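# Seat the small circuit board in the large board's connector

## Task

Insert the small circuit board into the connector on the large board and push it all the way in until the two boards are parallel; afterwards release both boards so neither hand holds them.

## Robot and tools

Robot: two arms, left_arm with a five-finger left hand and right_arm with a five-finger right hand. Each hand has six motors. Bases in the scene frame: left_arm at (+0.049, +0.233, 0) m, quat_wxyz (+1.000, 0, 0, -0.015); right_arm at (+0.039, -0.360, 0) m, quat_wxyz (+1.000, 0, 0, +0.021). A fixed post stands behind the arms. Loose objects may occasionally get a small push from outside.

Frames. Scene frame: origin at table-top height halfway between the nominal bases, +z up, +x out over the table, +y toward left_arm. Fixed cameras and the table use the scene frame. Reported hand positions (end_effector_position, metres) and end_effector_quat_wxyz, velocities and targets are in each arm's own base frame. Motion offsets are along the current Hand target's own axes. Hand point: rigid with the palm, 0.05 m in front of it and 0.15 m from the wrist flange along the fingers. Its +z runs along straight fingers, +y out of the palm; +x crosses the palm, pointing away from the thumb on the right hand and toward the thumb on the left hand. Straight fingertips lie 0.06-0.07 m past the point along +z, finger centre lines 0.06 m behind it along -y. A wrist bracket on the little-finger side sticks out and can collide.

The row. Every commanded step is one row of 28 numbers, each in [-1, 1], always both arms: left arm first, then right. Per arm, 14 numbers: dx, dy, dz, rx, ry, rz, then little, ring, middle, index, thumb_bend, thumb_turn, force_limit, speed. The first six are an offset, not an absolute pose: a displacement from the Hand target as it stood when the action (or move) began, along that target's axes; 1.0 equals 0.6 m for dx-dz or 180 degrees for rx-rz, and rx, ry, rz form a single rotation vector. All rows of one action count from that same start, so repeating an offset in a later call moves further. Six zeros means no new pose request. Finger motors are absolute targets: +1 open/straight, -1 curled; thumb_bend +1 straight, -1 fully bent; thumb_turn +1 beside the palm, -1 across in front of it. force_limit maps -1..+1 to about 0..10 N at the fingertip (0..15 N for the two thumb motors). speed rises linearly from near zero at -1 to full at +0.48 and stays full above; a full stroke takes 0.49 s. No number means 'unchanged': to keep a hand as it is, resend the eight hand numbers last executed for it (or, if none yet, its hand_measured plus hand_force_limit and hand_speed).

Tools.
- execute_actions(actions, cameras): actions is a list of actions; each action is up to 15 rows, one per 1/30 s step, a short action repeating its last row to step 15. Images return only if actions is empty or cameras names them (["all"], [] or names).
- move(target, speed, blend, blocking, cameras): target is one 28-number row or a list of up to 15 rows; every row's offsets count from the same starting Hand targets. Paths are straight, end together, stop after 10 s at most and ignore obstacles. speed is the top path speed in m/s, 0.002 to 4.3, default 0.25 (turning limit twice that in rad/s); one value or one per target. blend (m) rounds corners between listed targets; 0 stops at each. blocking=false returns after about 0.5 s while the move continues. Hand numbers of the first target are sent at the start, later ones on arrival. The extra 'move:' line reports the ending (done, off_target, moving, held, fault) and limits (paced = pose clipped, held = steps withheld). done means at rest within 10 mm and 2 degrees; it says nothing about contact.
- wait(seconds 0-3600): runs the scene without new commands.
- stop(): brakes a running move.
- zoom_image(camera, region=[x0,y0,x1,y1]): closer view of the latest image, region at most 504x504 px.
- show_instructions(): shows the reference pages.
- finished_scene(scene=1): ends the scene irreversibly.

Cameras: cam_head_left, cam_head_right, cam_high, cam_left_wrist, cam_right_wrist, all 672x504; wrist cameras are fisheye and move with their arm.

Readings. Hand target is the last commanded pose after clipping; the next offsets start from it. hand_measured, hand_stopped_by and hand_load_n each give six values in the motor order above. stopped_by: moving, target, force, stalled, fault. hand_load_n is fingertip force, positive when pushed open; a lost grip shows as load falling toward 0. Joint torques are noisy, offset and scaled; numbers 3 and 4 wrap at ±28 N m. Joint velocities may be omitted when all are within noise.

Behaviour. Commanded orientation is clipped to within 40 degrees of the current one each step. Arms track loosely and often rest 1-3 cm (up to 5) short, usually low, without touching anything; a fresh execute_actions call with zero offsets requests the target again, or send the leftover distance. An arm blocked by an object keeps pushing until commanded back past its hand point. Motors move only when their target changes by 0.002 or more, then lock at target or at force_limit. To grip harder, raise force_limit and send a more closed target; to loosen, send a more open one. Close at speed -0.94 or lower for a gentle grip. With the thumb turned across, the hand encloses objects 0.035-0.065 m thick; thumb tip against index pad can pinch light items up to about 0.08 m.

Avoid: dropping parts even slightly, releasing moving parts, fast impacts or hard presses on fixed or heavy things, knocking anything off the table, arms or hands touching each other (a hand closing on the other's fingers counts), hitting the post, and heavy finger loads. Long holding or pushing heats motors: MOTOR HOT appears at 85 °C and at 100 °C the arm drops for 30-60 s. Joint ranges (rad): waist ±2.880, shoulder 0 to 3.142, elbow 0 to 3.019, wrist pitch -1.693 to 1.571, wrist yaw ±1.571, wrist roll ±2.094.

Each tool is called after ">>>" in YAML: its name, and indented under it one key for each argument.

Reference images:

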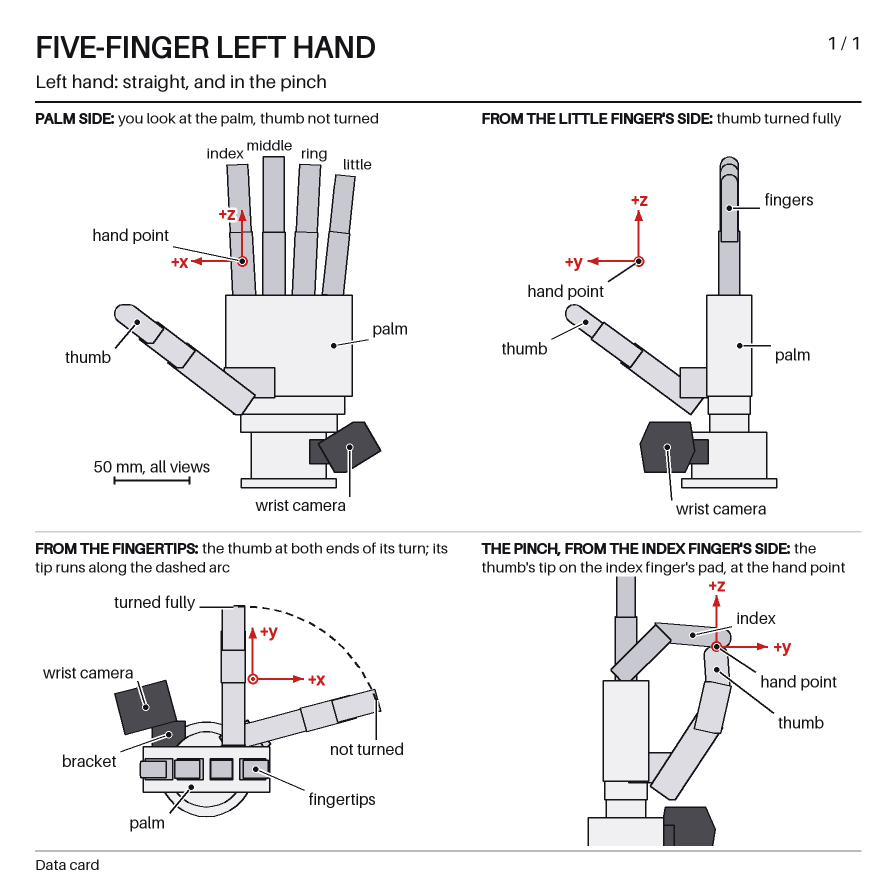

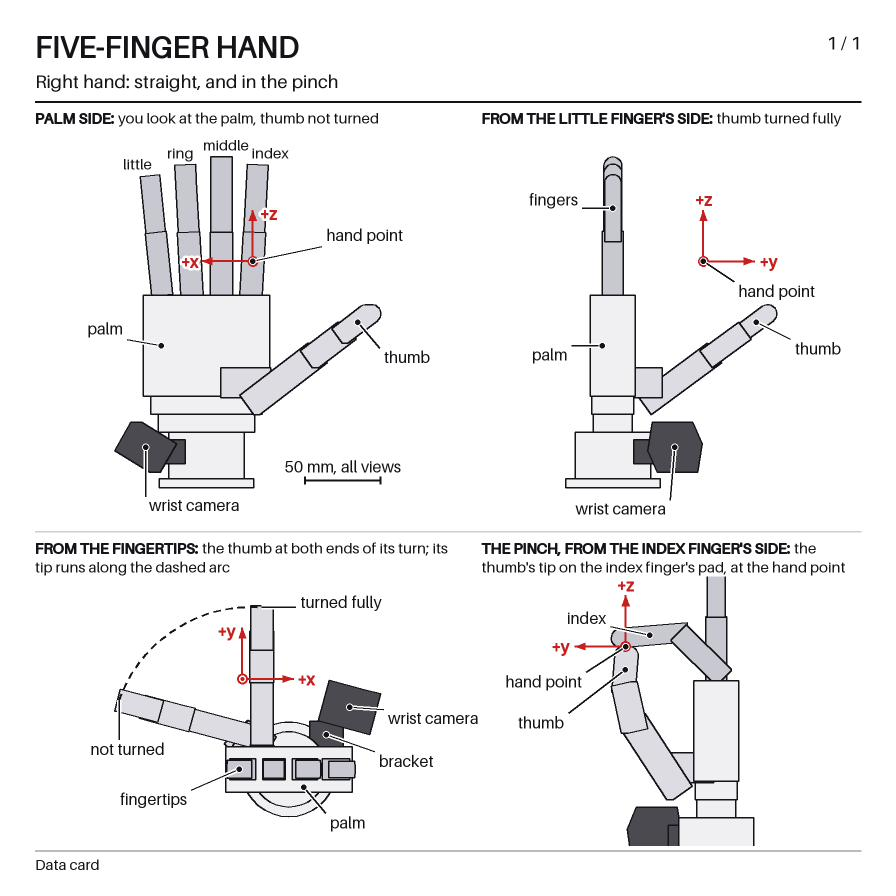

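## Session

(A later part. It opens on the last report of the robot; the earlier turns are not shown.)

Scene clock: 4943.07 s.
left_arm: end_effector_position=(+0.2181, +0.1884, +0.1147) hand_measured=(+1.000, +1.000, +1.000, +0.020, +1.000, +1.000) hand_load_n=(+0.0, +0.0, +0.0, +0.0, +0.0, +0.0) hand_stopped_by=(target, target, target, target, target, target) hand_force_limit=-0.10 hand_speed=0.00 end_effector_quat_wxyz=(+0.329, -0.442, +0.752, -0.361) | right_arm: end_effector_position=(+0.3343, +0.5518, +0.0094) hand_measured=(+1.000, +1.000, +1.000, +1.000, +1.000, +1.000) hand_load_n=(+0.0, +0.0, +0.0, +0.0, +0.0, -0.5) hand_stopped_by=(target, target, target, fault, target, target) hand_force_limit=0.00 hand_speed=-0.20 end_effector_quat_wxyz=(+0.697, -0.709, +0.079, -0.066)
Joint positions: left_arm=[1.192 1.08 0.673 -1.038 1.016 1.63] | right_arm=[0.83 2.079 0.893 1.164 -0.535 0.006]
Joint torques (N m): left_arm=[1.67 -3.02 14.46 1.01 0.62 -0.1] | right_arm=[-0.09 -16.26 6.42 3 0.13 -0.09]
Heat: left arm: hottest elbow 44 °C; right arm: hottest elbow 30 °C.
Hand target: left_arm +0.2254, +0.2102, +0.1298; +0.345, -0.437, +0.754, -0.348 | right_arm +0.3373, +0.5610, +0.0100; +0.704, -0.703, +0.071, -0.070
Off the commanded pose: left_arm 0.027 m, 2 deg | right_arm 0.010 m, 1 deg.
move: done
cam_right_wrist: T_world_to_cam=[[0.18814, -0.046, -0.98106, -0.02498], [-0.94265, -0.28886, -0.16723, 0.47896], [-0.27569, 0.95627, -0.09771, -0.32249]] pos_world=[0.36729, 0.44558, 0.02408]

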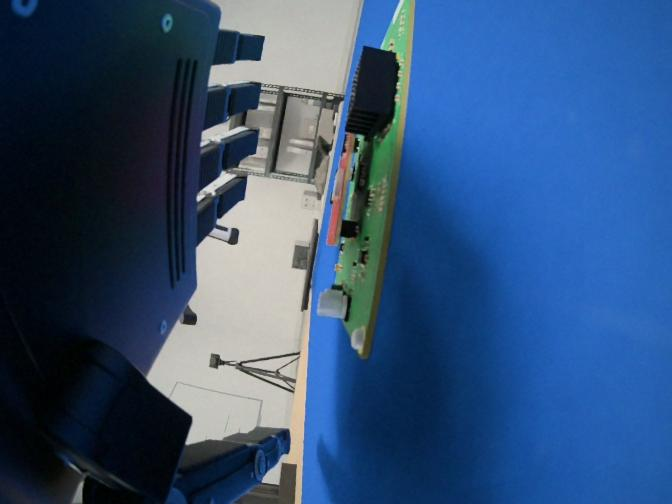

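>>> move:
  target:
    - [0,0,0,0,0,0,1,1,1,0.02,1,1,-0.1,0.0,0,-0.15,0,0,0,0,1,1,1,1,1,1,0,-0.2]
    - [0,0,0,0,0,0,1,1,1,0.02,1,1,-0.1,0.0,-0.002,-0.1495,-0.3082,0,0.3466,0,1,1,1,1,1,1,0,-0.2]
    - [0.2197,-0.2442,0.1682,0.0481,0.1841,0.1156,1,1,1,0.02,1,1,-0.1,0.0,-0.002,-0.1495,-0.3082,0,0.3466,0,1,1,1,1,1,1,0,-0.2]
    - [0.2482,-0.1638,0.1888,0.0481,0.1841,0.1156,1,1,1,0.02,1,1,-0.1,0.0,-0.002,-0.1495,-0.3082,0,0.3466,0,1,1,1,1,1,1,0,-0.2]
    - [0.2693,-0.0588,0.2533,0.0481,0.1841,0.1156,1,1,1,0.02,1,1,-0.1,0.0,-0.002,-0.1495,-0.3082,0,0.3466,0,1,1,1,1,1,1,0,-0.2]
  speed: [0.2,0.25,0.25,0.15,0.12]
  blend: [0.02,0.01,0.005,0.0,0.0]
  cameras: ["cam_right_wrist","cam_left_wrist"]

>>> zoom_image:
  camera: "cam_right_wrist"
  region: [360, 290, 460, 430]

Scene clock: 5023.47 s.
left_arm: end_effector_position=(+0.3077, +0.0181, +0.0532) hand_measured=(+1.000, +1.000, +1.000, +0.020, +1.000, +1.000) hand_load_n=(+0.0, +0.0, +0.0, +0.0, +0.0, -0.5) hand_stopped_by=(target, target, target, target, target, target) hand_force_limit=-0.10 hand_speed=0.00 end_effector_quat_wxyz=(+0.208, -0.149, +0.858, -0.445) | right_arm: end_effector_position=(+0.3045, +0.3785, +0.0973) hand_measured=(+1.000, +1.000, +1.000, +1.000, +1.000, +1.000) hand_load_n=(+0.0, +0.0, +0.0, +0.0, +0.0, -0.5) hand_stopped_by=(target, target, target, fault, target, target) hand_force_limit=0.00 hand_speed=-0.20 end_effector_quat_wxyz=(+0.560, -0.566, +0.428, -0.427)
Joint positions: left_arm=[0.505 1.227 0.591 -0.764 1.017 1.635] | right_arm=[1.171 1.577 0.428 1.136 0.899 0.006]
Joint torques (N m): left_arm=[1.03 -3.78 7.58 1.31 0.69 0.06] | right_arm=[0.85 -10.52 4.21 2.82 0.14 -0.1]
Heat: left arm: hottest elbow 50 °C; right arm: hottest elbow 30 °C.
Hand target: left_arm +0.3041, +0.0176, +0.0452; +0.204, -0.152, +0.858, -0.446 | right_arm +0.2994, +0.3800, +0.0997; +0.566, -0.565, +0.425, -0.424
Off the commanded pose: left_arm 0.009 m, 1 deg | right_arm 0.006 m, 1 deg.
move: done
cam_left_wrist: T_world_to_cam=[[-0.14822, -0.69484, 0.70373, 0.02592], [-0.98854, 0.12459, -0.0852, 0.30159], [-0.02848, -0.70829, -0.70534, 0.17644]] pos_world=[0.307, 0.10541, 0.13191]
cam_right_wrist: T_world_to_cam=[[0.06086, -0.20543, -0.97678, 0.15754], [-0.68681, 0.70147, -0.19032, -0.035], [0.72428, 0.68245, -0.0984, -0.35721]] pos_world=[0.22509, 0.30069, 0.11207]
Images, in order (width x height): cam_left_wrist 672x504, cam_right_wrist 672x504.

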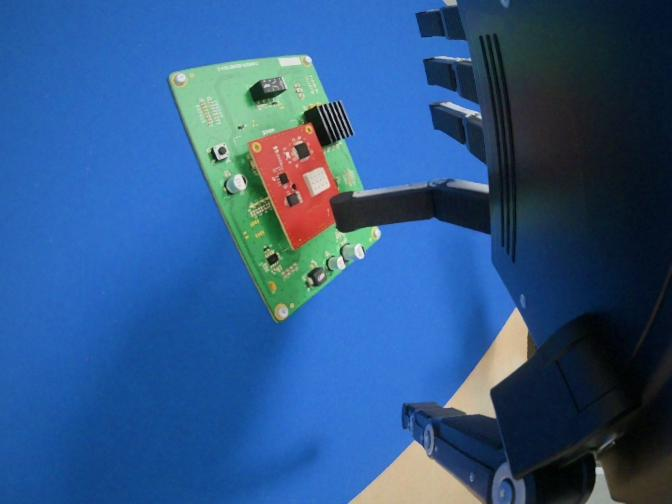

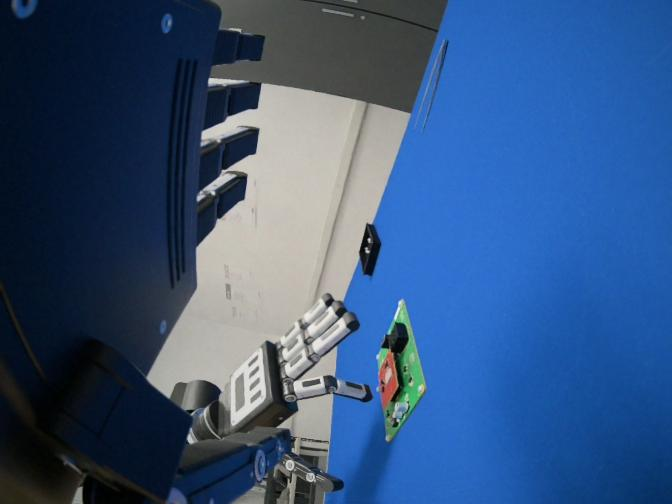

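Scaled by 3.600 from the camera's image (finer frame: 960x720).

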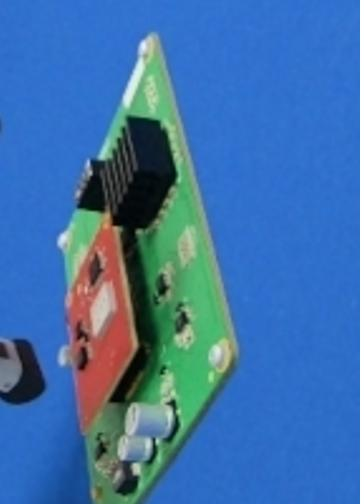

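>>> move:
  target: [0.0088,0.0421,0.0158,0,0,0,1,1,1,0.02,1,1,-0.1,0.0,0,0,0,0,0,0,1,1,1,1,1,1,0,-0.2]
  speed: 0.06
  cameras: ["cam_right_wrist"]

>>> zoom_image:
  camera: "cam_right_wrist"
  region: [365, 340, 425, 410]

Scene clock: 5030.23 s.
left_arm: end_effector_position=(+0.3060, +0.0198, +0.0347) hand_measured=(+1.000, +1.000, +1.000, +0.020, +1.000, +1.000) hand_load_n=(+0.0, +0.0, +0.0, -3.0, +0.0, +0.0) hand_stopped_by=(target, target, target, target, target, target) hand_force_limit=-0.10 hand_speed=0.00 end_effector_quat_wxyz=(+0.206, -0.156, +0.853, -0.453) | right_arm: end_effector_position=(+0.3045, +0.3785, +0.0973) hand_measured=(+1.000, +1.000, +1.000, +1.000, +1.000, +1.000) hand_load_n=(+0.0, +0.0, +0.0, +0.0, +0.0, -0.5) hand_stopped_by=(target, target, target, fault, target, target) hand_force_limit=0.00 hand_speed=-0.20 end_effector_quat_wxyz=(+0.560, -0.566, +0.428, -0.427)
Joint positions: left_arm=[0.523 1.282 0.569 -0.712 1.035 1.65] | right_arm=[1.171 1.577 0.428 1.136 0.899 0.006]
Joint torques (N m): left_arm=[0.91 -2.26 6.41 1.68 0.11 0.22] | right_arm=[0.62 -10.23 4.21 2.77 0.15 -0.09]
Heat: left arm: hottest elbow 49 °C; right arm: hottest elbow 30 °C.
Hand target: left_arm +0.3021, +0.0227, +0.0182; +0.204, -0.153, +0.858, -0.446 | right_arm +0.2994, +0.3800, +0.0997; +0.566, -0.565, +0.425, -0.424
Off the commanded pose: left_arm 0.017 m, 1 deg | right_arm 0.006 m, 1 deg.
move: off_target (left_arm)
cam_right_wrist: T_world_to_cam=[[0.06086, -0.20543, -0.97678, 0.15754], [-0.68681, 0.70147, -0.19032, -0.035], [0.72428, 0.68245, -0.0984, -0.35721]] pos_world=[0.22509, 0.30069, 0.11207]

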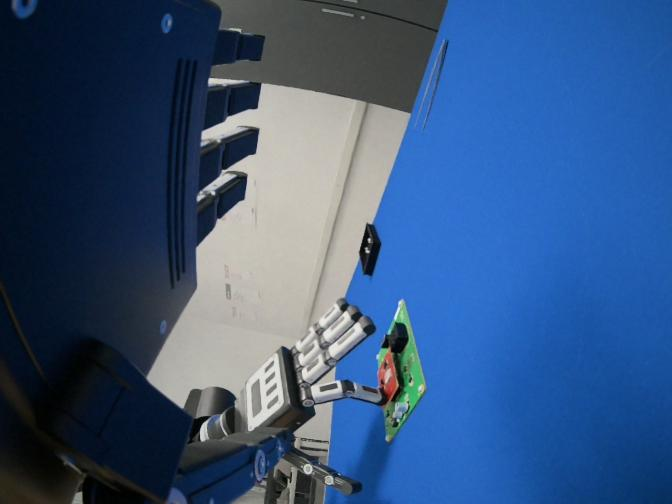

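Scaled by 7.200 from the camera's image (finer frame: 960x720).

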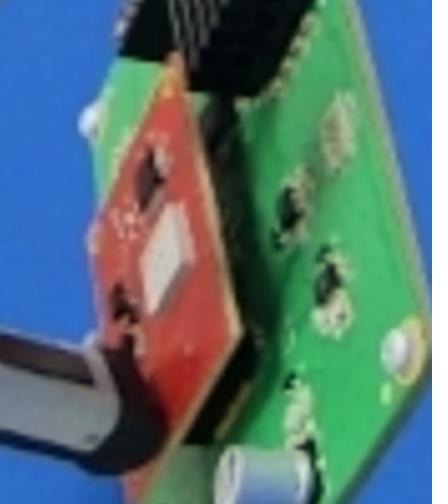

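>>> move:
  target: [0.0079,0.0142,0.0062,0,0,0,1,1,1,0.02,1,1,-0.1,0.0,0,0,0,0,0,0,1,1,1,1,1,1,0,-0.2]
  speed: 0.04
  cameras: ["cam_right_wrist"]

>>> zoom_image:
  camera: "cam_right_wrist"
  region: [365, 340, 425, 410]

Scene clock: 5035.10 s.
left_arm: end_effector_position=(+0.3052, +0.0197, +0.0330) hand_measured=(+1.000, +1.000, +1.000, +0.020, +1.000, +1.000) hand_load_n=(+0.0, +0.0, +0.0, -6.0, +0.0, +0.0) hand_stopped_by=(target, target, target, target, target, target) hand_force_limit=-0.10 hand_speed=0.00 end_effector_quat_wxyz=(+0.210, -0.158, +0.849, -0.458) | right_arm: end_effector_position=(+0.3045, +0.3785, +0.0973) hand_measured=(+1.000, +1.000, +1.000, +1.000, +1.000, +1.000) hand_load_n=(+0.0, +0.0, -0.5, +0.0, +0.0, +0.0) hand_stopped_by=(target, target, target, fault, target, target) hand_force_limit=0.00 hand_speed=-0.20 end_effector_quat_wxyz=(+0.560, -0.566, +0.428, -0.427)
Joint positions: left_arm=[0.532 1.287 0.56 -0.699 1.049 1.65] | right_arm=[1.171 1.577 0.428 1.136 0.899 0.006]
Joint torques (N m): left_arm=[0.5 -2.78 5.71 2.24 -0.3 0.38] | right_arm=[0.5 -10.46 4.26 2.74 0.13 -0.08]
Heat: left arm: hottest elbow 48 °C; right arm: hottest elbow 30 °C.
Hand target: left_arm +0.2991, +0.0226, +0.0081; +0.204, -0.153, +0.858, -0.446 | right_arm +0.2994, +0.3800, +0.0997; +0.566, -0.565, +0.425, -0.424
Off the commanded pose: left_arm 0.026 m, 2 deg | right_arm 0.006 m, 1 deg.
move: off_target (left_arm)
cam_right_wrist: T_world_to_cam=[[0.06086, -0.20543, -0.97678, 0.15754], [-0.68681, 0.70147, -0.19032, -0.035], [0.72428, 0.68245, -0.0984, -0.35721]] pos_world=[0.22509, 0.30069, 0.11207]

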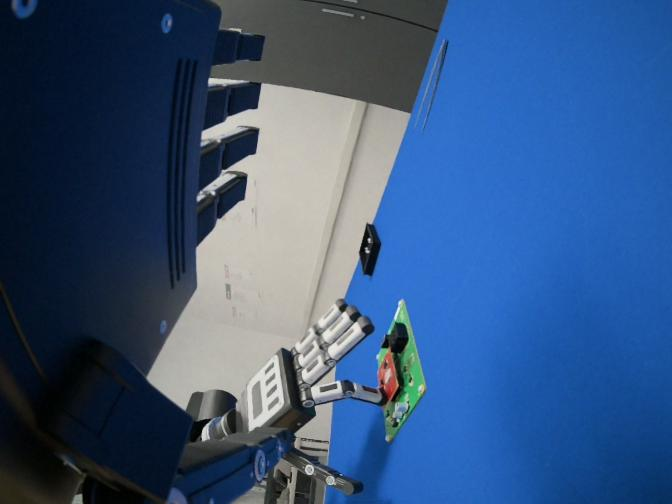

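Scaled by 7.200 from the camera's image (finer frame: 960x720).

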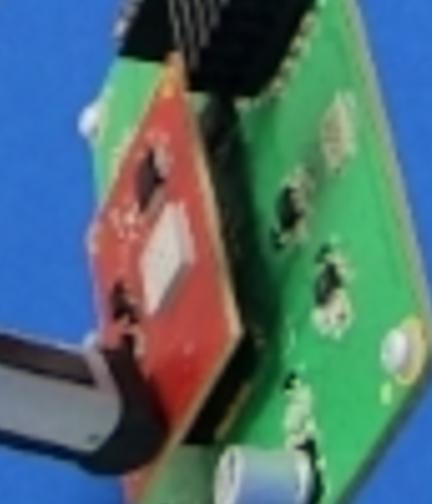

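>>> move:
  target:
    - [-0.017,-0.0548,-0.0243,0,0,0,1,1,1,0.02,1,1,-0.1,0.0,0,0,0,0,0,0,1,1,1,1,1,1,0,-0.2]
    - [-0.0151,-0.0571,-0.0214,0,0,0,1,1,1,0.02,1,1,-0.1,0.0,0,0,0,0,0,0,1,1,1,1,1,1,0,-0.2]
    - [0.0011,-0.0086,0.007,0,0,0,1,1,1,0.02,1,1,-0.1,0.0,0,0,0,0,0,0,1,1,1,1,1,1,0,-0.2]
  speed: [0.08,0.08,0.05]
  cameras: ["cam_right_wrist"]

>>> zoom_image:
  camera: "cam_right_wrist"
  region: [365, 340, 425, 410]

Scene clock: 5077.93 s.
left_arm: end_effector_position=(+0.3051, +0.0166, +0.0336) hand_measured=(+1.000, +1.000, +1.000, +0.020, +1.000, +1.000) hand_load_n=(+0.0, +0.0, +0.0, -11.0, +0.0, +0.0) hand_stopped_by=(target, target, target, target, target, target) hand_force_limit=-0.10 hand_speed=0.00 end_effector_quat_wxyz=(+0.210, -0.161, +0.851, -0.453) | right_arm: end_effector_position=(+0.3045, +0.3785, +0.0973) hand_measured=(+1.000, +1.000, +1.000, +1.000, +1.000, +1.000) hand_load_n=(+0.0, +0.0, +0.0, -0.5, -0.5, +0.0) hand_stopped_by=(target, target, target, fault, target, target) hand_force_limit=0.00 hand_speed=-0.20 end_effector_quat_wxyz=(+0.560, -0.566, +0.428, -0.427)
Joint positions: left_arm=[0.517 1.269 0.55 -0.675 1.038 1.614] | right_arm=[1.171 1.577 0.428 1.136 0.899 0.006]
Joint torques (N m): left_arm=[-0.21 -0.85 6.08 2.29 -0.04 0.4] | right_arm=[0.73 -10.34 4.25 2.69 0.15 -0.08]
Heat: left arm: hottest elbow 42 °C; right arm: hottest elbow 29 °C.
Hand target: left_arm +0.3011, +0.0165, +0.0102; +0.205, -0.152, +0.858, -0.446 | right_arm +0.2994, +0.3800, +0.0997; +0.566, -0.565, +0.425, -0.424
Off the commanded pose: left_arm 0.024 m, 2 deg | right_arm 0.006 m, 1 deg.
move: off_target (left_arm)
cam_right_wrist: T_world_to_cam=[[0.06086, -0.20543, -0.97678, 0.15754], [-0.68681, 0.70147, -0.19032, -0.035], [0.72428, 0.68245, -0.0984, -0.35721]] pos_world=[0.22509, 0.30069, 0.11207]

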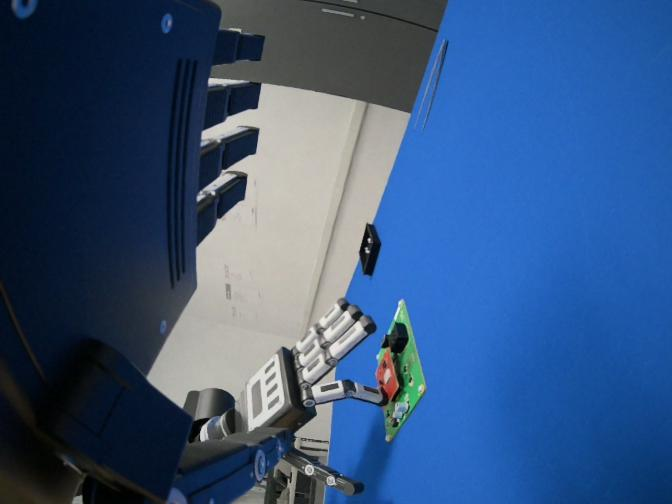

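Scaled by 7.200 from the camera's image (finer frame: 960x720).

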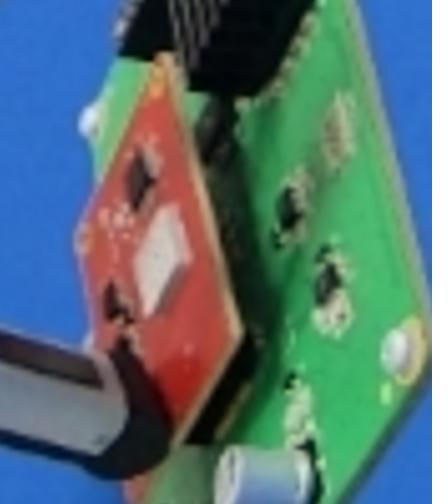

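>>> move:
  target:
    - [-0.02,-0.0473,-0.0285,0,0,0,1,1,1,0.02,1,1,-0.1,0.0,0,0,0,0,0,0,1,1,1,1,1,1,0,-0.2]
    - [-0.0283,-0.0465,-0.026,0,0,0,1,1,1,0.02,1,1,-0.1,0.0,0,0,0,0,0,0,1,1,1,1,1,1,0,-0.2]
    - [-0.0108,0.003,0.0035,0,0,0,1,1,1,0.02,1,1,-0.1,0.0,0,0,0,0,0,0,1,1,1,1,1,1,0,-0.2]
  speed: [0.08,0.08,0.05]
  cameras: ["cam_right_wrist"]

>>> zoom_image:
  camera: "cam_right_wrist"
  region: [365, 340, 425, 410]

Scene clock: 5125.50 s.
left_arm: end_effector_position=(+0.3018, +0.0112, +0.0317) hand_measured=(+1.000, +1.000, +1.000, +0.018, +1.000, +1.000) hand_load_n=(+0.0, +0.0, +0.0, -13.0, +0.0, -0.5) hand_stopped_by=(target, target, target, target, target, target) hand_force_limit=-0.10 hand_speed=0.00 end_effector_quat_wxyz=(+0.195, -0.175, +0.846, -0.464) | right_arm: end_effector_position=(+0.3045, +0.3785, +0.0973) hand_measured=(+1.000, +1.000, +1.000, +1.000, +1.000, +1.000) hand_load_n=(-0.5, +0.0, +0.0, +0.0, +0.0, -0.5) hand_stopped_by=(target, target, target, fault, target, target) hand_force_limit=0.00 hand_speed=-0.20 end_effector_quat_wxyz=(+0.560, -0.566, +0.428, -0.427)
Joint positions: left_arm=[0.514 1.284 0.55 -0.682 1.049 1.586] | right_arm=[1.171 1.577 0.428 1.136 0.899 0.006]
Joint torques (N m): left_arm=[-0.21 -1.38 7.2 3.03 -0.43 0.53] | right_arm=[0.5 -10.58 4.21 2.74 0.16 -0.1]
Heat: left arm: hottest elbow 40 °C; right arm: hottest elbow 29 °C.
Hand target: left_arm +0.3075, +0.0189, +0.0090; +0.204, -0.153, +0.858, -0.446 | right_arm +0.2994, +0.3800, +0.0997; +0.566, -0.565, +0.425, -0.424
Off the commanded pose: left_arm 0.025 m, 4 deg | right_arm 0.006 m, 1 deg.
move: off_target (left_arm)
cam_right_wrist: T_world_to_cam=[[0.06086, -0.20543, -0.97678, 0.15754], [-0.68681, 0.70147, -0.19032, -0.035], [0.72428, 0.68245, -0.0984, -0.35721]] pos_world=[0.22509, 0.30069, 0.11207]

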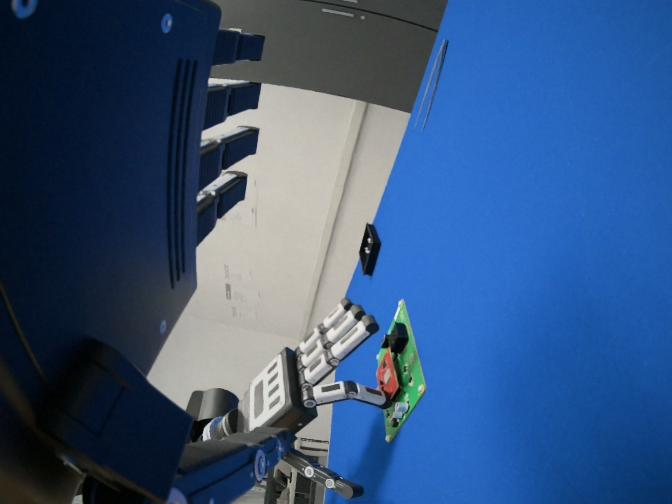

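Scaled by 7.200 from the camera's image (finer frame: 960x720).

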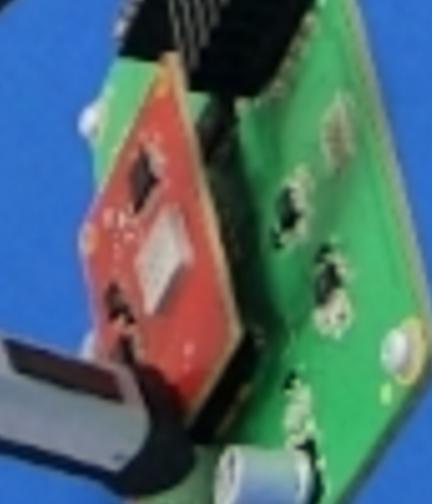

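>>> move:
  target:
    - [-0.021,-0.0873,-0.048,-0.0009,-0.0168,0.027,1,1,1,0.02,1,1,-0.1,0.0,0,0,0,0,0,0,1,1,1,1,1,1,0,-0.2]
    - [-0.0543,-0.155,-0.0865,0,0,0,1,1,1,0.02,1,1,-0.1,0.0,0,0,0,0,0,0,1,1,1,1,1,1,0,-0.2]
    - [-0.0155,-0.0495,-0.0305,0,0,0,1,1,1,0.02,1,1,-0.1,0.0,0,0,0,0,0,0,1,1,1,1,1,1,0,-0.2]
  speed: [0.1,0.15,0.1]
  blend: [0.01,0.0,0.0]
  cameras: ["cam_right_wrist","cam_left_wrist"]

>>> zoom_image:
  camera: "cam_right_wrist"
  region: [365, 340, 425, 410]

>>> zoom_image:
  camera: "cam_left_wrist"
  region: [210, 110, 410, 310]

Scene clock: 5150.30 s.
left_arm: end_effector_position=(+0.3125, +0.0194, +0.0530) hand_measured=(+1.000, +1.000, +1.000, +0.020, +1.000, +1.000) hand_load_n=(+0.0, +0.0, +0.0, +0.0, +0.0, +0.0) hand_stopped_by=(target, target, target, target, target, target) hand_force_limit=-0.10 hand_speed=0.00 end_effector_quat_wxyz=(+0.207, -0.150, +0.859, -0.444) | right_arm: end_effector_position=(+0.3045, +0.3785, +0.0973) hand_measured=(+1.000, +1.000, +1.000, +1.000, +1.000, +1.000) hand_load_n=(+0.0, +0.0, +0.0, +0.0, +0.0, +0.0) hand_stopped_by=(target, target, target, fault, target, target) hand_force_limit=0.00 hand_speed=-0.20 end_effector_quat_wxyz=(+0.560, -0.566, +0.428, -0.427)
Joint positions: left_arm=[0.5 1.241 0.603 -0.755 1.015 1.625] | right_arm=[1.171 1.577 0.428 1.136 0.899 0.006]
Joint torques (N m): left_arm=[0.44 -4.78 7.47 1.39 0.76 0.12] | right_arm=[0.26 -10.46 4.21 2.71 0.15 -0.09]
Heat: left arm: hottest elbow 40 °C; right arm: hottest elbow 29 °C.
Hand target: left_arm +0.3091, +0.0193, +0.0450; +0.204, -0.152, +0.858, -0.446 | right_arm +0.2994, +0.3800, +0.0997; +0.566, -0.565, +0.425, -0.424
Off the commanded pose: left_arm 0.009 m, 0 deg | right_arm 0.006 m, 1 deg.
move: done
cam_left_wrist: T_world_to_cam=[[-0.14543, -0.69465, 0.7045, 0.02672], [-0.9889, 0.12395, -0.08192, 0.3061], [-0.03042, -0.70859, -0.70496, 0.17795]] pos_world=[0.312, 0.10671, 0.1317]
cam_right_wrist: T_world_to_cam=[[0.06086, -0.20543, -0.97678, 0.15754], [-0.68681, 0.70147, -0.19032, -0.035], [0.72428, 0.68245, -0.0984, -0.35721]] pos_world=[0.22509, 0.30069, 0.11207]
Images, in order (width x height): cam_left_wrist 672x504, cam_right_wrist 672x504.

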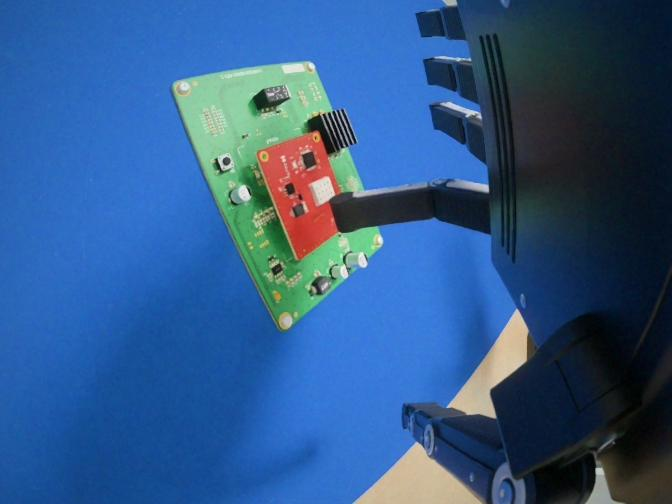

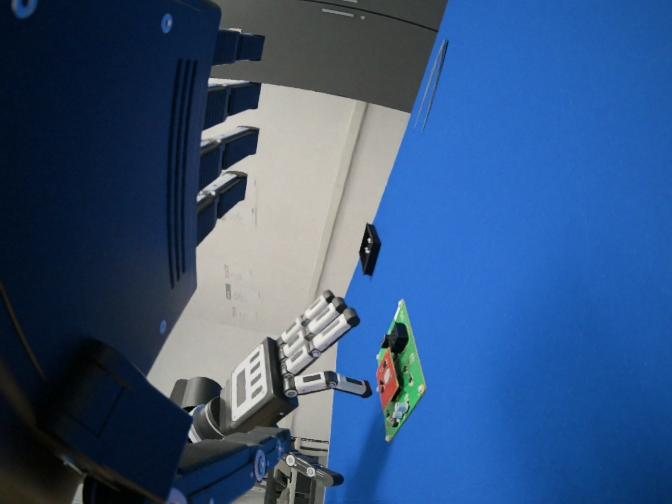

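Scaled by 7.200 from the camera's image (finer frame: 960x720).

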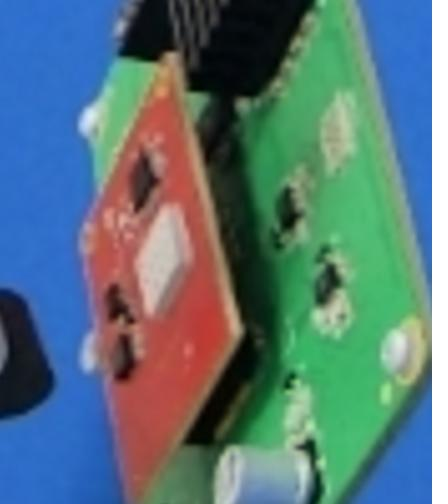

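Scaled by 2.520 from the camera's image (finer frame: 960x720).

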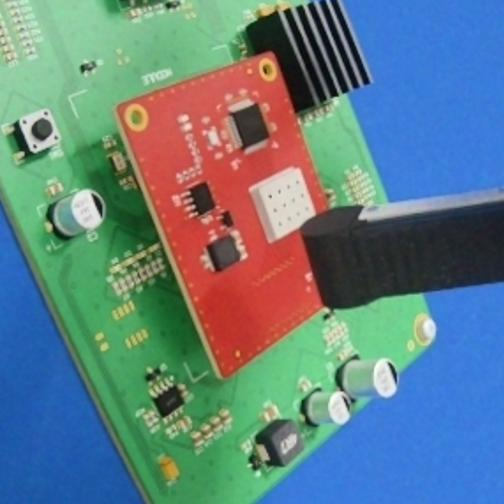

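>>> move:
  target: [0.0165,0.0472,0.027,0,0,0,1,1,1,0.02,1,1,-0.1,0.0,0,0,0,0,0,0,1,1,1,1,1,1,0,-0.2]
  speed: 0.05
  cameras: ["cam_right_wrist"]

>>> zoom_image:
  camera: "cam_right_wrist"
  region: [365, 340, 425, 410]

Scene clock: 5157.57 s.
left_arm: end_effector_position=(+0.3142, +0.0181, +0.0338) hand_measured=(+1.000, +1.000, +1.000, +0.020, +1.000, +1.000) hand_load_n=(+0.0, -0.5, +0.0, -4.0, +0.0, +0.0) hand_stopped_by=(target, target, target, target, target, target) hand_force_limit=-0.10 hand_speed=0.00 end_effector_quat_wxyz=(+0.215, -0.149, +0.852, -0.454) | right_arm: end_effector_position=(+0.3045, +0.3785, +0.0973) hand_measured=(+1.000, +1.000, +1.000, +1.000, +1.000, +1.000) hand_load_n=(+0.0, +0.0, +0.0, -0.5, +0.0, -0.5) hand_stopped_by=(target, target, target, fault, target, target) hand_force_limit=0.00 hand_speed=-0.20 end_effector_quat_wxyz=(+0.560, -0.566, +0.428, -0.427)
Joint positions: left_arm=[0.508 1.291 0.566 -0.66 1.043 1.626] | right_arm=[1.171 1.577 0.428 1.136 0.899 0.006]
Joint torques (N m): left_arm=[0.56 -2.08 5.81 1.96 -0.22 0.22] | right_arm=[0.5 -10.46 4.18 2.71 0.14 -0.08]
Heat: left arm: hottest elbow 39 °C; right arm: hottest elbow 29 °C.
Hand target: left_arm +0.3061, +0.0194, +0.0110; +0.204, -0.153, +0.858, -0.446 | right_arm +0.2994, +0.3800, +0.0997; +0.566, -0.565, +0.425, -0.424
Off the commanded pose: left_arm 0.024 m, 2 deg | right_arm 0.006 m, 1 deg.
move: off_target (left_arm)
cam_right_wrist: T_world_to_cam=[[0.06086, -0.20543, -0.97678, 0.15754], [-0.68681, 0.70147, -0.19032, -0.035], [0.72428, 0.68245, -0.0984, -0.35721]] pos_world=[0.22509, 0.30069, 0.11207]

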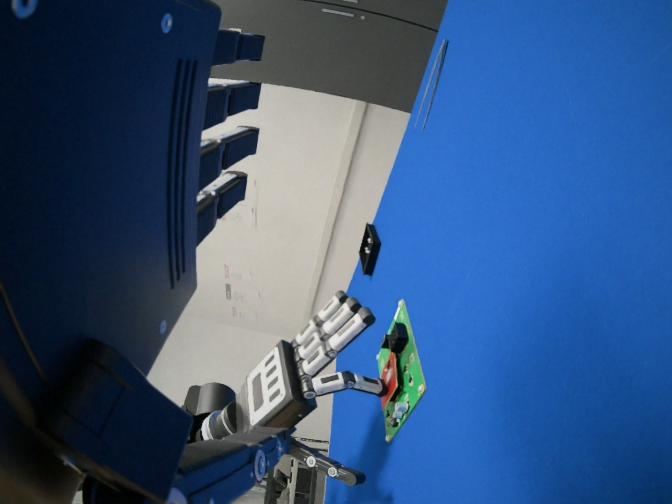

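Scaled by 7.200 from the camera's image (finer frame: 960x720).

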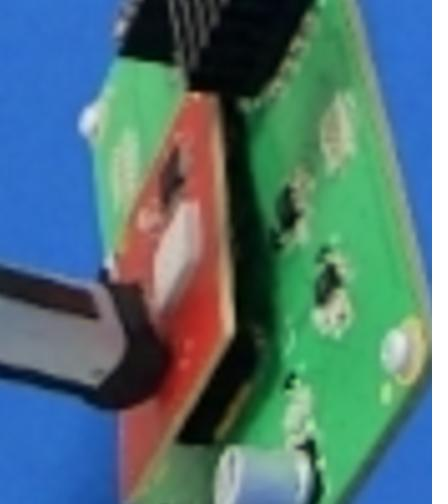

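>>> move:
  target:
    - [-0.0481,-0.088,-0.0453,-0.0009,-0.0168,0.027,1,1,1,0.02,1,1,-0.1,0.0,0,0,0,0,0,0,1,1,1,1,1,1,0,-0.2]
    - [-0.0815,-0.1972,-0.13,0,0,0,1,1,1,0.02,1,1,-0.1,0.0,0,0,0,0,0,0,1,1,1,1,1,1,0,-0.2]
    - [-0.1003,-0.1537,-0.1597,-0.2975,0.1371,0.1022,-1,-1,-1,1,1,1,-0.1,0.0,0,0,0,0,0,0,1,1,1,1,1,1,0,-0.2]
  speed: [0.1,0.2,0.2]
  blend: [0.01,0.02,0.0]
  cameras: ["cam_right_wrist","cam_left_wrist"]

>>> zoom_image:
  camera: "cam_right_wrist"
  region: [365, 340, 425, 410]

Scene clock: 5199.57 s.
left_arm: end_effector_position=(+0.3009, +0.0637, +0.1353) hand_measured=(-1.000, -1.000, -1.000, +1.000, +1.000, +1.000) hand_load_n=(+0.5, +0.5, +0.0, +0.0, +0.0, +0.0) hand_stopped_by=(target, target, target, target, target, target) hand_force_limit=-0.10 hand_speed=0.00 end_effector_quat_wxyz=(-0.015, +0.003, +1.000, -0.002) | right_arm: end_effector_position=(+0.3045, +0.3785, +0.0973) hand_measured=(+1.000, +1.000, +1.000, +1.000, +1.000, +1.000) hand_load_n=(+0.0, +0.0, +0.0, +0.0, +0.0, +0.0) hand_stopped_by=(target, target, target, fault, target, target) hand_force_limit=0.00 hand_speed=-0.20 end_effector_quat_wxyz=(+0.560, -0.566, +0.428, -0.427)
Joint positions: left_arm=[0.014 1.267 0.977 -1.31 0.004 1.59] | right_arm=[1.171 1.577 0.428 1.136 0.899 0.006]
Joint torques (N m): left_arm=[0.03 -6.36 15.25 -0.03 -0.05 -0.06] | right_arm=[0.67 -10.17 4.22 2.69 0.15 -0.09]
Heat: left arm: hottest elbow 39 °C; right arm: hottest elbow 29 °C.
Hand target: left_arm +0.3192, +0.0621, +0.1500; +0.000, +0.001, +1.000, -0.001 | right_arm +0.2994, +0.3800, +0.0997; +0.566, -0.565, +0.425, -0.424
Off the commanded pose: left_arm 0.023 m, 2 deg | right_arm 0.006 m, 1 deg.
move: off_target (left_arm); target 3's new numbers were sent with left_arm's hand 0.023 m and 2 deg from that target
cam_left_wrist: T_world_to_cam=[[-0.28414, -0.95805, -0.03742, 0.15669], [-0.80546, 0.21735, 0.55135, 0.14905], [-0.52009, 0.1868, -0.83343, 0.3747]] pos_world=[0.35946, 0.04773, 0.23598]
cam_right_wrist: T_world_to_cam=[[0.06086, -0.20543, -0.97678, 0.15754], [-0.68681, 0.70147, -0.19032, -0.035], [0.72428, 0.68245, -0.0984, -0.35721]] pos_world=[0.22509, 0.30069, 0.11207]
Images, in order (width x height): cam_left_wrist 672x504, cam_right_wrist 672x504.

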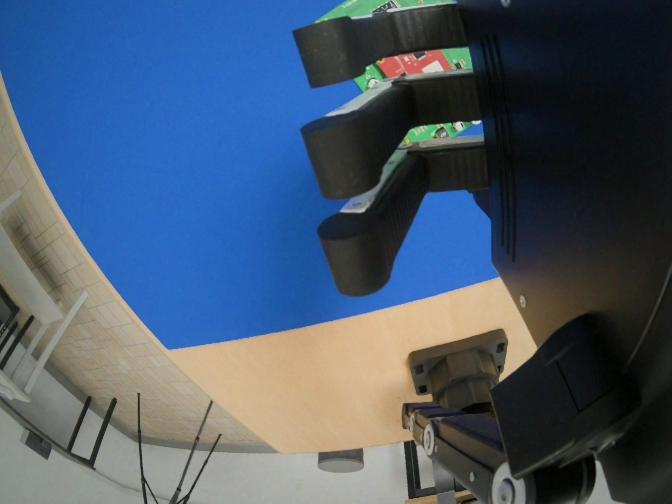

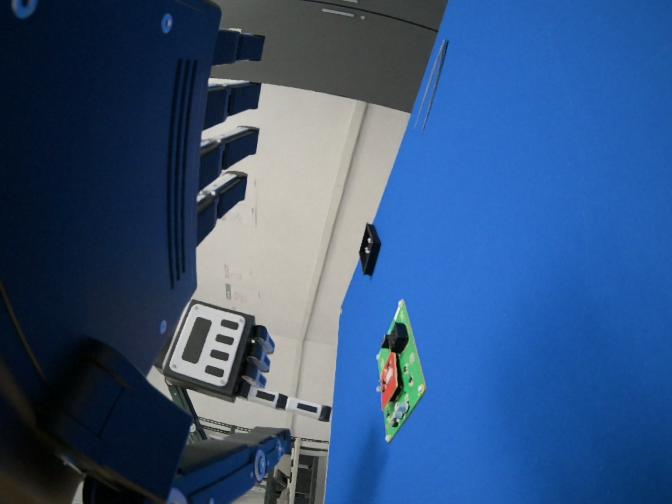

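Scaled by 7.200 from the camera's image (finer frame: 960x720).

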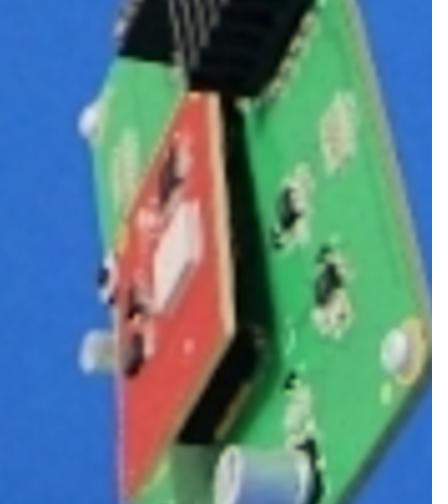

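>>> move:
  target:
    - [-0.0083,0,-0.05,0,0,0,-1,-1,-1,1,1,1,-0.1,0.0,0,0,0,0,0,0,1,1,1,1,1,1,0,-0.2]
    - [0.005,0,0.0583,0,0,0,-1,-1,-1,1,1,1,-0.1,0.0,0,0,0,0,0,0,1,1,1,1,1,1,0,-0.2]
  speed: [0.15,0.1]
  cameras: ["cam_right_wrist","cam_left_wrist"]

Scene clock: 5209.23 s.
left_arm: end_effector_position=(+0.3190, +0.0640, +0.1244) hand_measured=(-1.000, -1.000, -1.000, +1.000, +1.000, +1.000) hand_load_n=(+0.5, +0.0, +0.0, +0.0, +0.0, +0.0) hand_stopped_by=(target, target, target, target, target, target) hand_force_limit=-0.10 hand_speed=0.00 end_effector_quat_wxyz=(+0.008, +0.003, +1.000, -0.002) | right_arm: end_effector_position=(+0.3045, +0.3785, +0.0973) hand_measured=(+1.000, +1.000, +1.000, +1.000, +1.000, +1.000) hand_load_n=(+0.0, +0.0, +0.0, +0.0, +0.0, +0.0) hand_stopped_by=(target, target, target, fault, target, target) hand_force_limit=0.00 hand_speed=-0.20 end_effector_quat_wxyz=(+0.560, -0.566, +0.428, -0.427)
Joint positions: left_arm=[0.014 1.291 0.971 -1.235 0.003 1.59] | right_arm=[1.171 1.577 0.428 1.136 0.899 0.006]
Joint torques (N m): left_arm=[-0.38 -6.53 8.76 0.88 -0.11 -0.09] | right_arm=[0.38 -10.23 4.23 2.78 0.15 -0.08]
Heat: left arm: hottest elbow 42 °C; right arm: hottest elbow 29 °C.
Hand target: left_arm +0.3162, +0.0621, +0.1151; +0.000, +0.001, +1.000, -0.001 | right_arm +0.2994, +0.3800, +0.0997; +0.566, -0.565, +0.425, -0.424
Off the commanded pose: left_arm 0.010 m, 1 deg | right_arm 0.006 m, 1 deg.
move: done
cam_left_wrist: T_world_to_cam=[[-0.282, -0.95803, -0.05156, 0.16278], [-0.83026, 0.21675, 0.5135, 0.18218], [-0.48077, 0.18761, -0.85654, 0.36528]] pos_world=[0.37277, 0.04793, 0.22772]
cam_right_wrist: T_world_to_cam=[[0.06086, -0.20543, -0.97678, 0.15754], [-0.68681, 0.70147, -0.19032, -0.035], [0.72428, 0.68245, -0.0984, -0.35721]] pos_world=[0.22509, 0.30069, 0.11207]
Images, in order (width x height): cam_left_wrist 672x504, cam_right_wrist 672x504.

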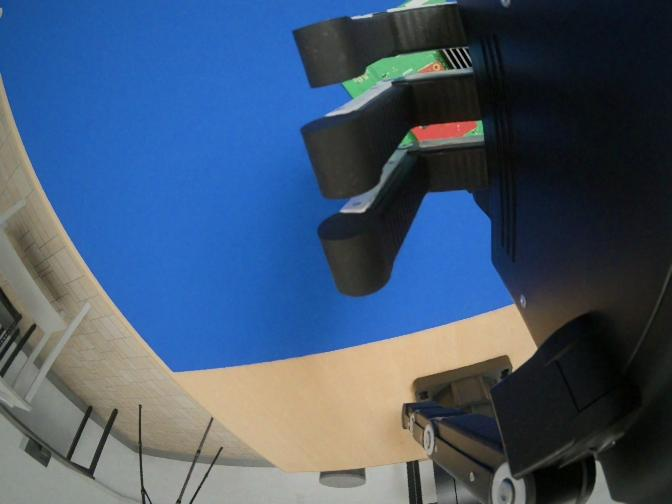

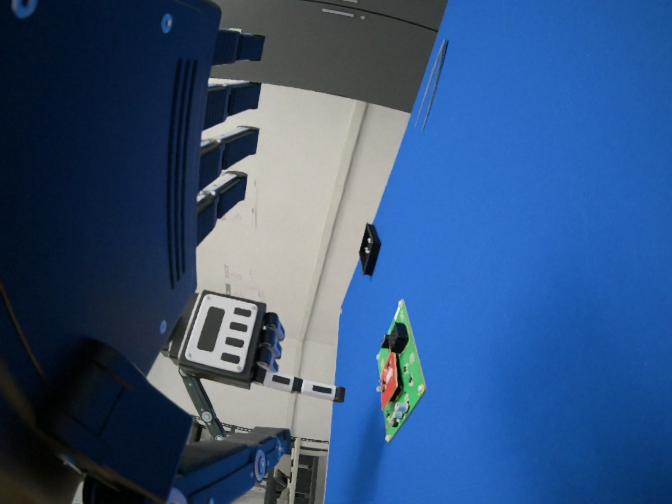

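>>> move:
  target: [0.0,-0.005,0.038,0,0,0,-1,-1,-1,1,1,1,-0.1,0.0,0,0,0,0,0,0,1,1,1,1,1,1,0,-0.2]
  speed: 0.08
  cameras: ["cam_right_wrist"]

>>> zoom_image:
  camera: "cam_right_wrist"
  region: [330, 330, 430, 440]

Scene clock: 5216.73 s.
left_arm: end_effector_position=(+0.3196, +0.0613, +0.1016) hand_measured=(-1.000, -1.000, -1.000, +1.000, +1.000, +1.000) hand_load_n=(+0.0, +0.0, +0.0, +0.0, +0.0, -0.5) hand_stopped_by=(target, target, target, target, target, target) hand_force_limit=-0.10 hand_speed=0.00 end_effector_quat_wxyz=(+0.009, +0.003, +1.000, -0.002) | right_arm: end_effector_position=(+0.3045, +0.3785, +0.0973) hand_measured=(+1.000, +1.000, +1.000, +1.000, +1.000, +1.000) hand_load_n=(+0.0, +0.0, +0.0, +0.0, +0.0, -0.5) hand_stopped_by=(target, target, target, fault, target, target) hand_force_limit=0.00 hand_speed=-0.20 end_effector_quat_wxyz=(+0.560, -0.566, +0.428, -0.427)
Joint positions: left_arm=[0.006 1.315 0.929 -1.168 0.003 1.582] | right_arm=[1.171 1.577 0.428 1.136 0.899 0.006]
Joint torques (N m): left_arm=[-0.73 -7.24 8.65 0.96 -0.17 -0.11] | right_arm=[0.44 -10.34 4.29 2.85 0.15 -0.09]
Heat: left arm: hottest elbow 42 °C; right arm: hottest elbow 29 °C.
Hand target: left_arm +0.3162, +0.0591, +0.0923; +0.000, +0.001, +1.000, -0.001 | right_arm +0.2994, +0.3800, +0.0997; +0.566, -0.565, +0.425, -0.424
Off the commanded pose: left_arm 0.010 m, 1 deg | right_arm 0.006 m, 1 deg.
move: done
cam_right_wrist: T_world_to_cam=[[0.06086, -0.20543, -0.97678, 0.15754], [-0.68681, 0.70147, -0.19032, -0.035], [0.72428, 0.68245, -0.0984, -0.35721]] pos_world=[0.22509, 0.30069, 0.11207]

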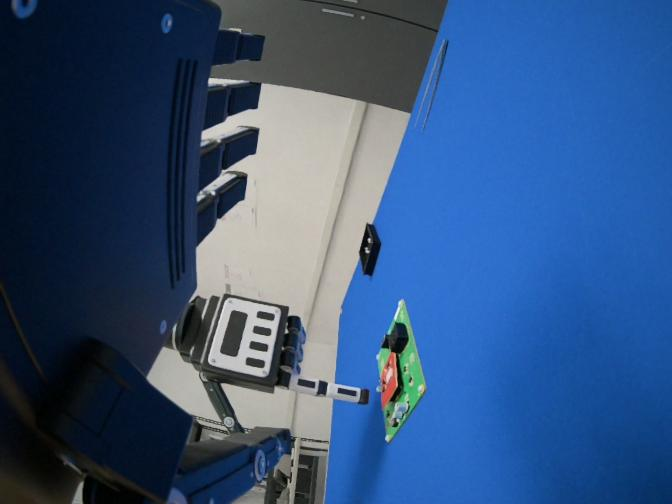

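Scaled by 4.582 from the camera's image (finer frame: 960x720).

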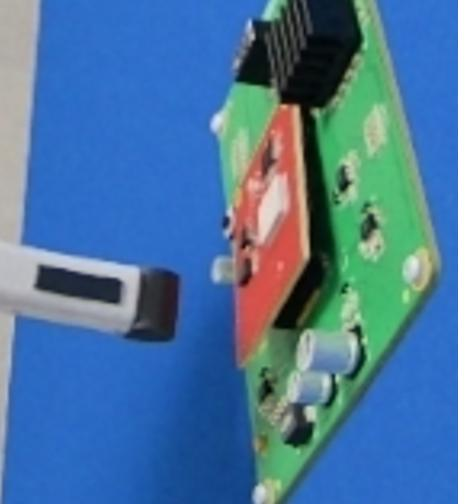

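>>> move:
  target: [-0.0033,0.0012,0.03,0,0,0,-1,-1,-1,1,1,1,-0.1,0.0,0,0,0,0,0,0,1,1,1,1,1,1,0,-0.2]
  speed: 0.04
  cameras: ["cam_right_wrist"]

>>> zoom_image:
  camera: "cam_right_wrist"
  region: [365, 340, 425, 410]

Scene clock: 5240.47 s.
left_arm: end_effector_position=(+0.3214, +0.0613, +0.0846) hand_measured=(-1.000, -1.000, -1.000, +1.000, +1.000, +1.000) hand_load_n=(+0.0, +0.0, +0.0, +0.0, +0.0, +0.0) hand_stopped_by=(target, target, target, target, target, target) hand_force_limit=-0.10 hand_speed=0.00 end_effector_quat_wxyz=(+0.008, +0.003, +1.000, -0.002) | right_arm: end_effector_position=(+0.3045, +0.3785, +0.0973) hand_measured=(+1.000, +1.000, +1.000, +1.000, +1.000, +1.000) hand_load_n=(+0.0, +0.0, +0.0, +0.0, +0.0, -0.5) hand_stopped_by=(target, target, target, fault, target, target) hand_force_limit=0.00 hand_speed=-0.20 end_effector_quat_wxyz=(+0.560, -0.566, +0.428, -0.427)
Joint positions: left_arm=[0.006 1.34 0.904 -1.119 0.003 1.582] | right_arm=[1.171 1.577 0.428 1.136 0.899 0.006]
Joint torques (N m): left_arm=[-0.91 -6.95 8.23 1.1 -0.21 -0.18] | right_arm=[0.5 -10.34 4.18 2.74 0.16 -0.1]
Heat: left arm: hottest elbow 40 °C; right arm: hottest elbow 29 °C.
Hand target: left_arm +0.3180, +0.0598, +0.0742; +0.000, +0.001, +1.000, -0.001 | right_arm +0.2994, +0.3800, +0.0997; +0.566, -0.565, +0.425, -0.424
Off the commanded pose: left_arm 0.011 m, 1 deg | right_arm 0.006 m, 1 deg.
move: off_target (left_arm)
cam_right_wrist: T_world_to_cam=[[0.06086, -0.20543, -0.97678, 0.15754], [-0.68681, 0.70147, -0.19032, -0.035], [0.72428, 0.68245, -0.0984, -0.35721]] pos_world=[0.22509, 0.30069, 0.11207]

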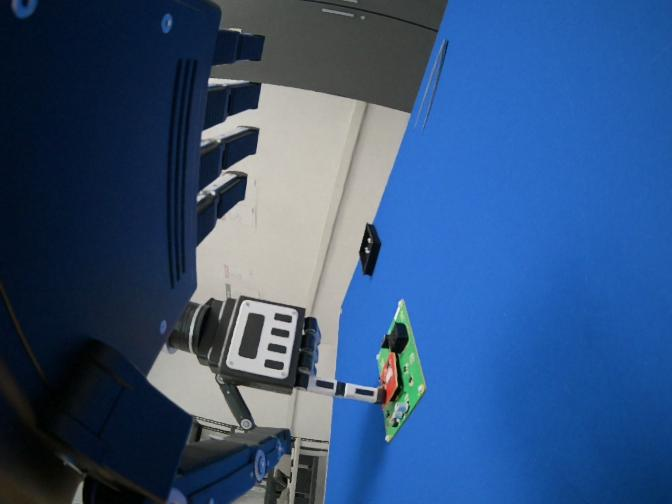

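Scaled by 7.200 from the camera's image (finer frame: 960x720).

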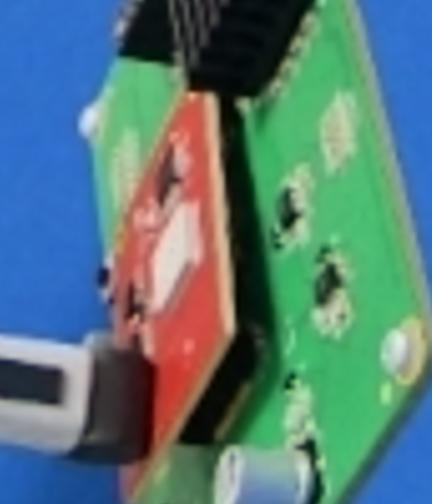

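>>> move:
  target:
    - [-0.004,0.0014,-0.0083,0,0,0,-1,-1,-1,1,1,1,-0.1,0.0,0,0,0,0,0,0,1,1,1,1,1,1,0,-0.2]
    - [-0.0075,0.0028,-0.0083,0,0,0,-1,-1,-1,1,1,1,-0.1,0.0,0,0,0,0,0,0,1,1,1,1,1,1,0,-0.2]
    - [-0.0075,0.0028,0.007,0,0,0,-1,-1,-1,1,1,1,-0.1,0.0,0,0,0,0,0,0,1,1,1,1,1,1,0,-0.2]
  speed: 0.04
  cameras: ["cam_right_wrist"]

>>> zoom_image:
  camera: "cam_right_wrist"
  region: [365, 340, 425, 410]

Scene clock: 5248.87 s.
left_arm: end_effector_position=(+0.3214, +0.0613, +0.0841) hand_measured=(-1.000, -1.000, -1.000, +1.000, +1.000, +1.000) hand_load_n=(+0.0, +0.0, +0.5, +0.0, +0.0, +0.0) hand_stopped_by=(target, target, target, target, target, target) hand_force_limit=-0.10 hand_speed=0.00 end_effector_quat_wxyz=(+0.007, +0.003, +1.000, -0.002) | right_arm: end_effector_position=(+0.3045, +0.3785, +0.0973) hand_measured=(+1.000, +1.000, +1.000, +1.000, +1.000, +1.000) hand_load_n=(+0.0, -0.5, +0.0, +0.0, +0.0, -0.5) hand_stopped_by=(target, target, target, fault, target, target) hand_force_limit=0.00 hand_speed=-0.20 end_effector_quat_wxyz=(+0.560, -0.566, +0.428, -0.427)
Joint positions: left_arm=[0.006 1.342 0.904 -1.119 0.003 1.582] | right_arm=[1.171 1.577 0.428 1.136 0.899 0.006]
Joint torques (N m): left_arm=[0.62 -5.25 8.85 1.42 -0.13 -0.06] | right_arm=[0.79 -10.75 4.18 2.71 0.15 -0.09]
Heat: left arm: hottest elbow 40 °C; right arm: hottest elbow 29 °C.
Hand target: left_arm +0.3225, +0.0614, +0.0700; +0.000, +0.001, +1.000, -0.001 | right_arm +0.2994, +0.3800, +0.0997; +0.566, -0.565, +0.425, -0.424
Off the commanded pose: left_arm 0.014 m, 1 deg | right_arm 0.006 m, 1 deg.
move: off_target (left_arm)
cam_right_wrist: T_world_to_cam=[[0.06086, -0.20543, -0.97678, 0.15754], [-0.68681, 0.70147, -0.19032, -0.035], [0.72428, 0.68245, -0.0984, -0.35721]] pos_world=[0.22509, 0.30069, 0.11207]

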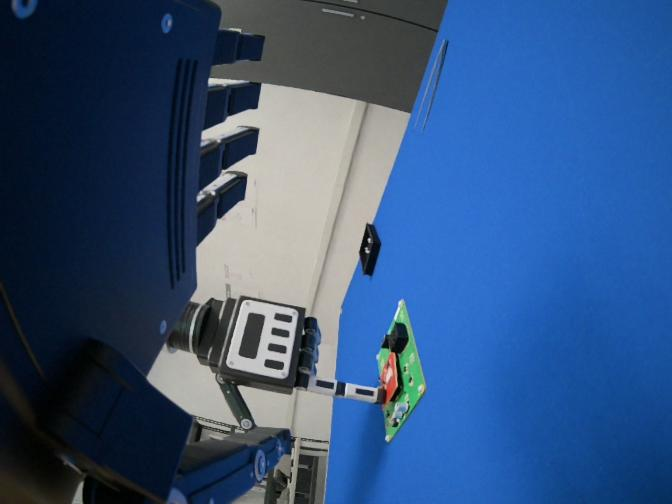

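Scaled by 7.200 from the camera's image (finer frame: 960x720).

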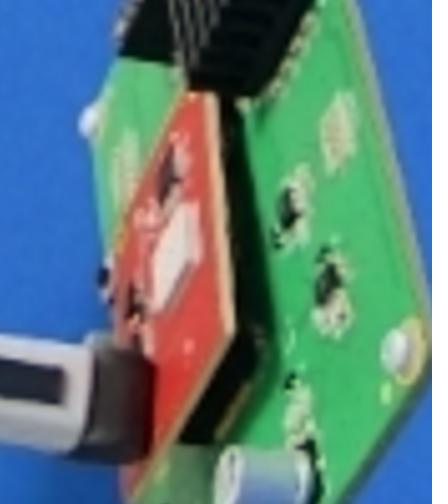

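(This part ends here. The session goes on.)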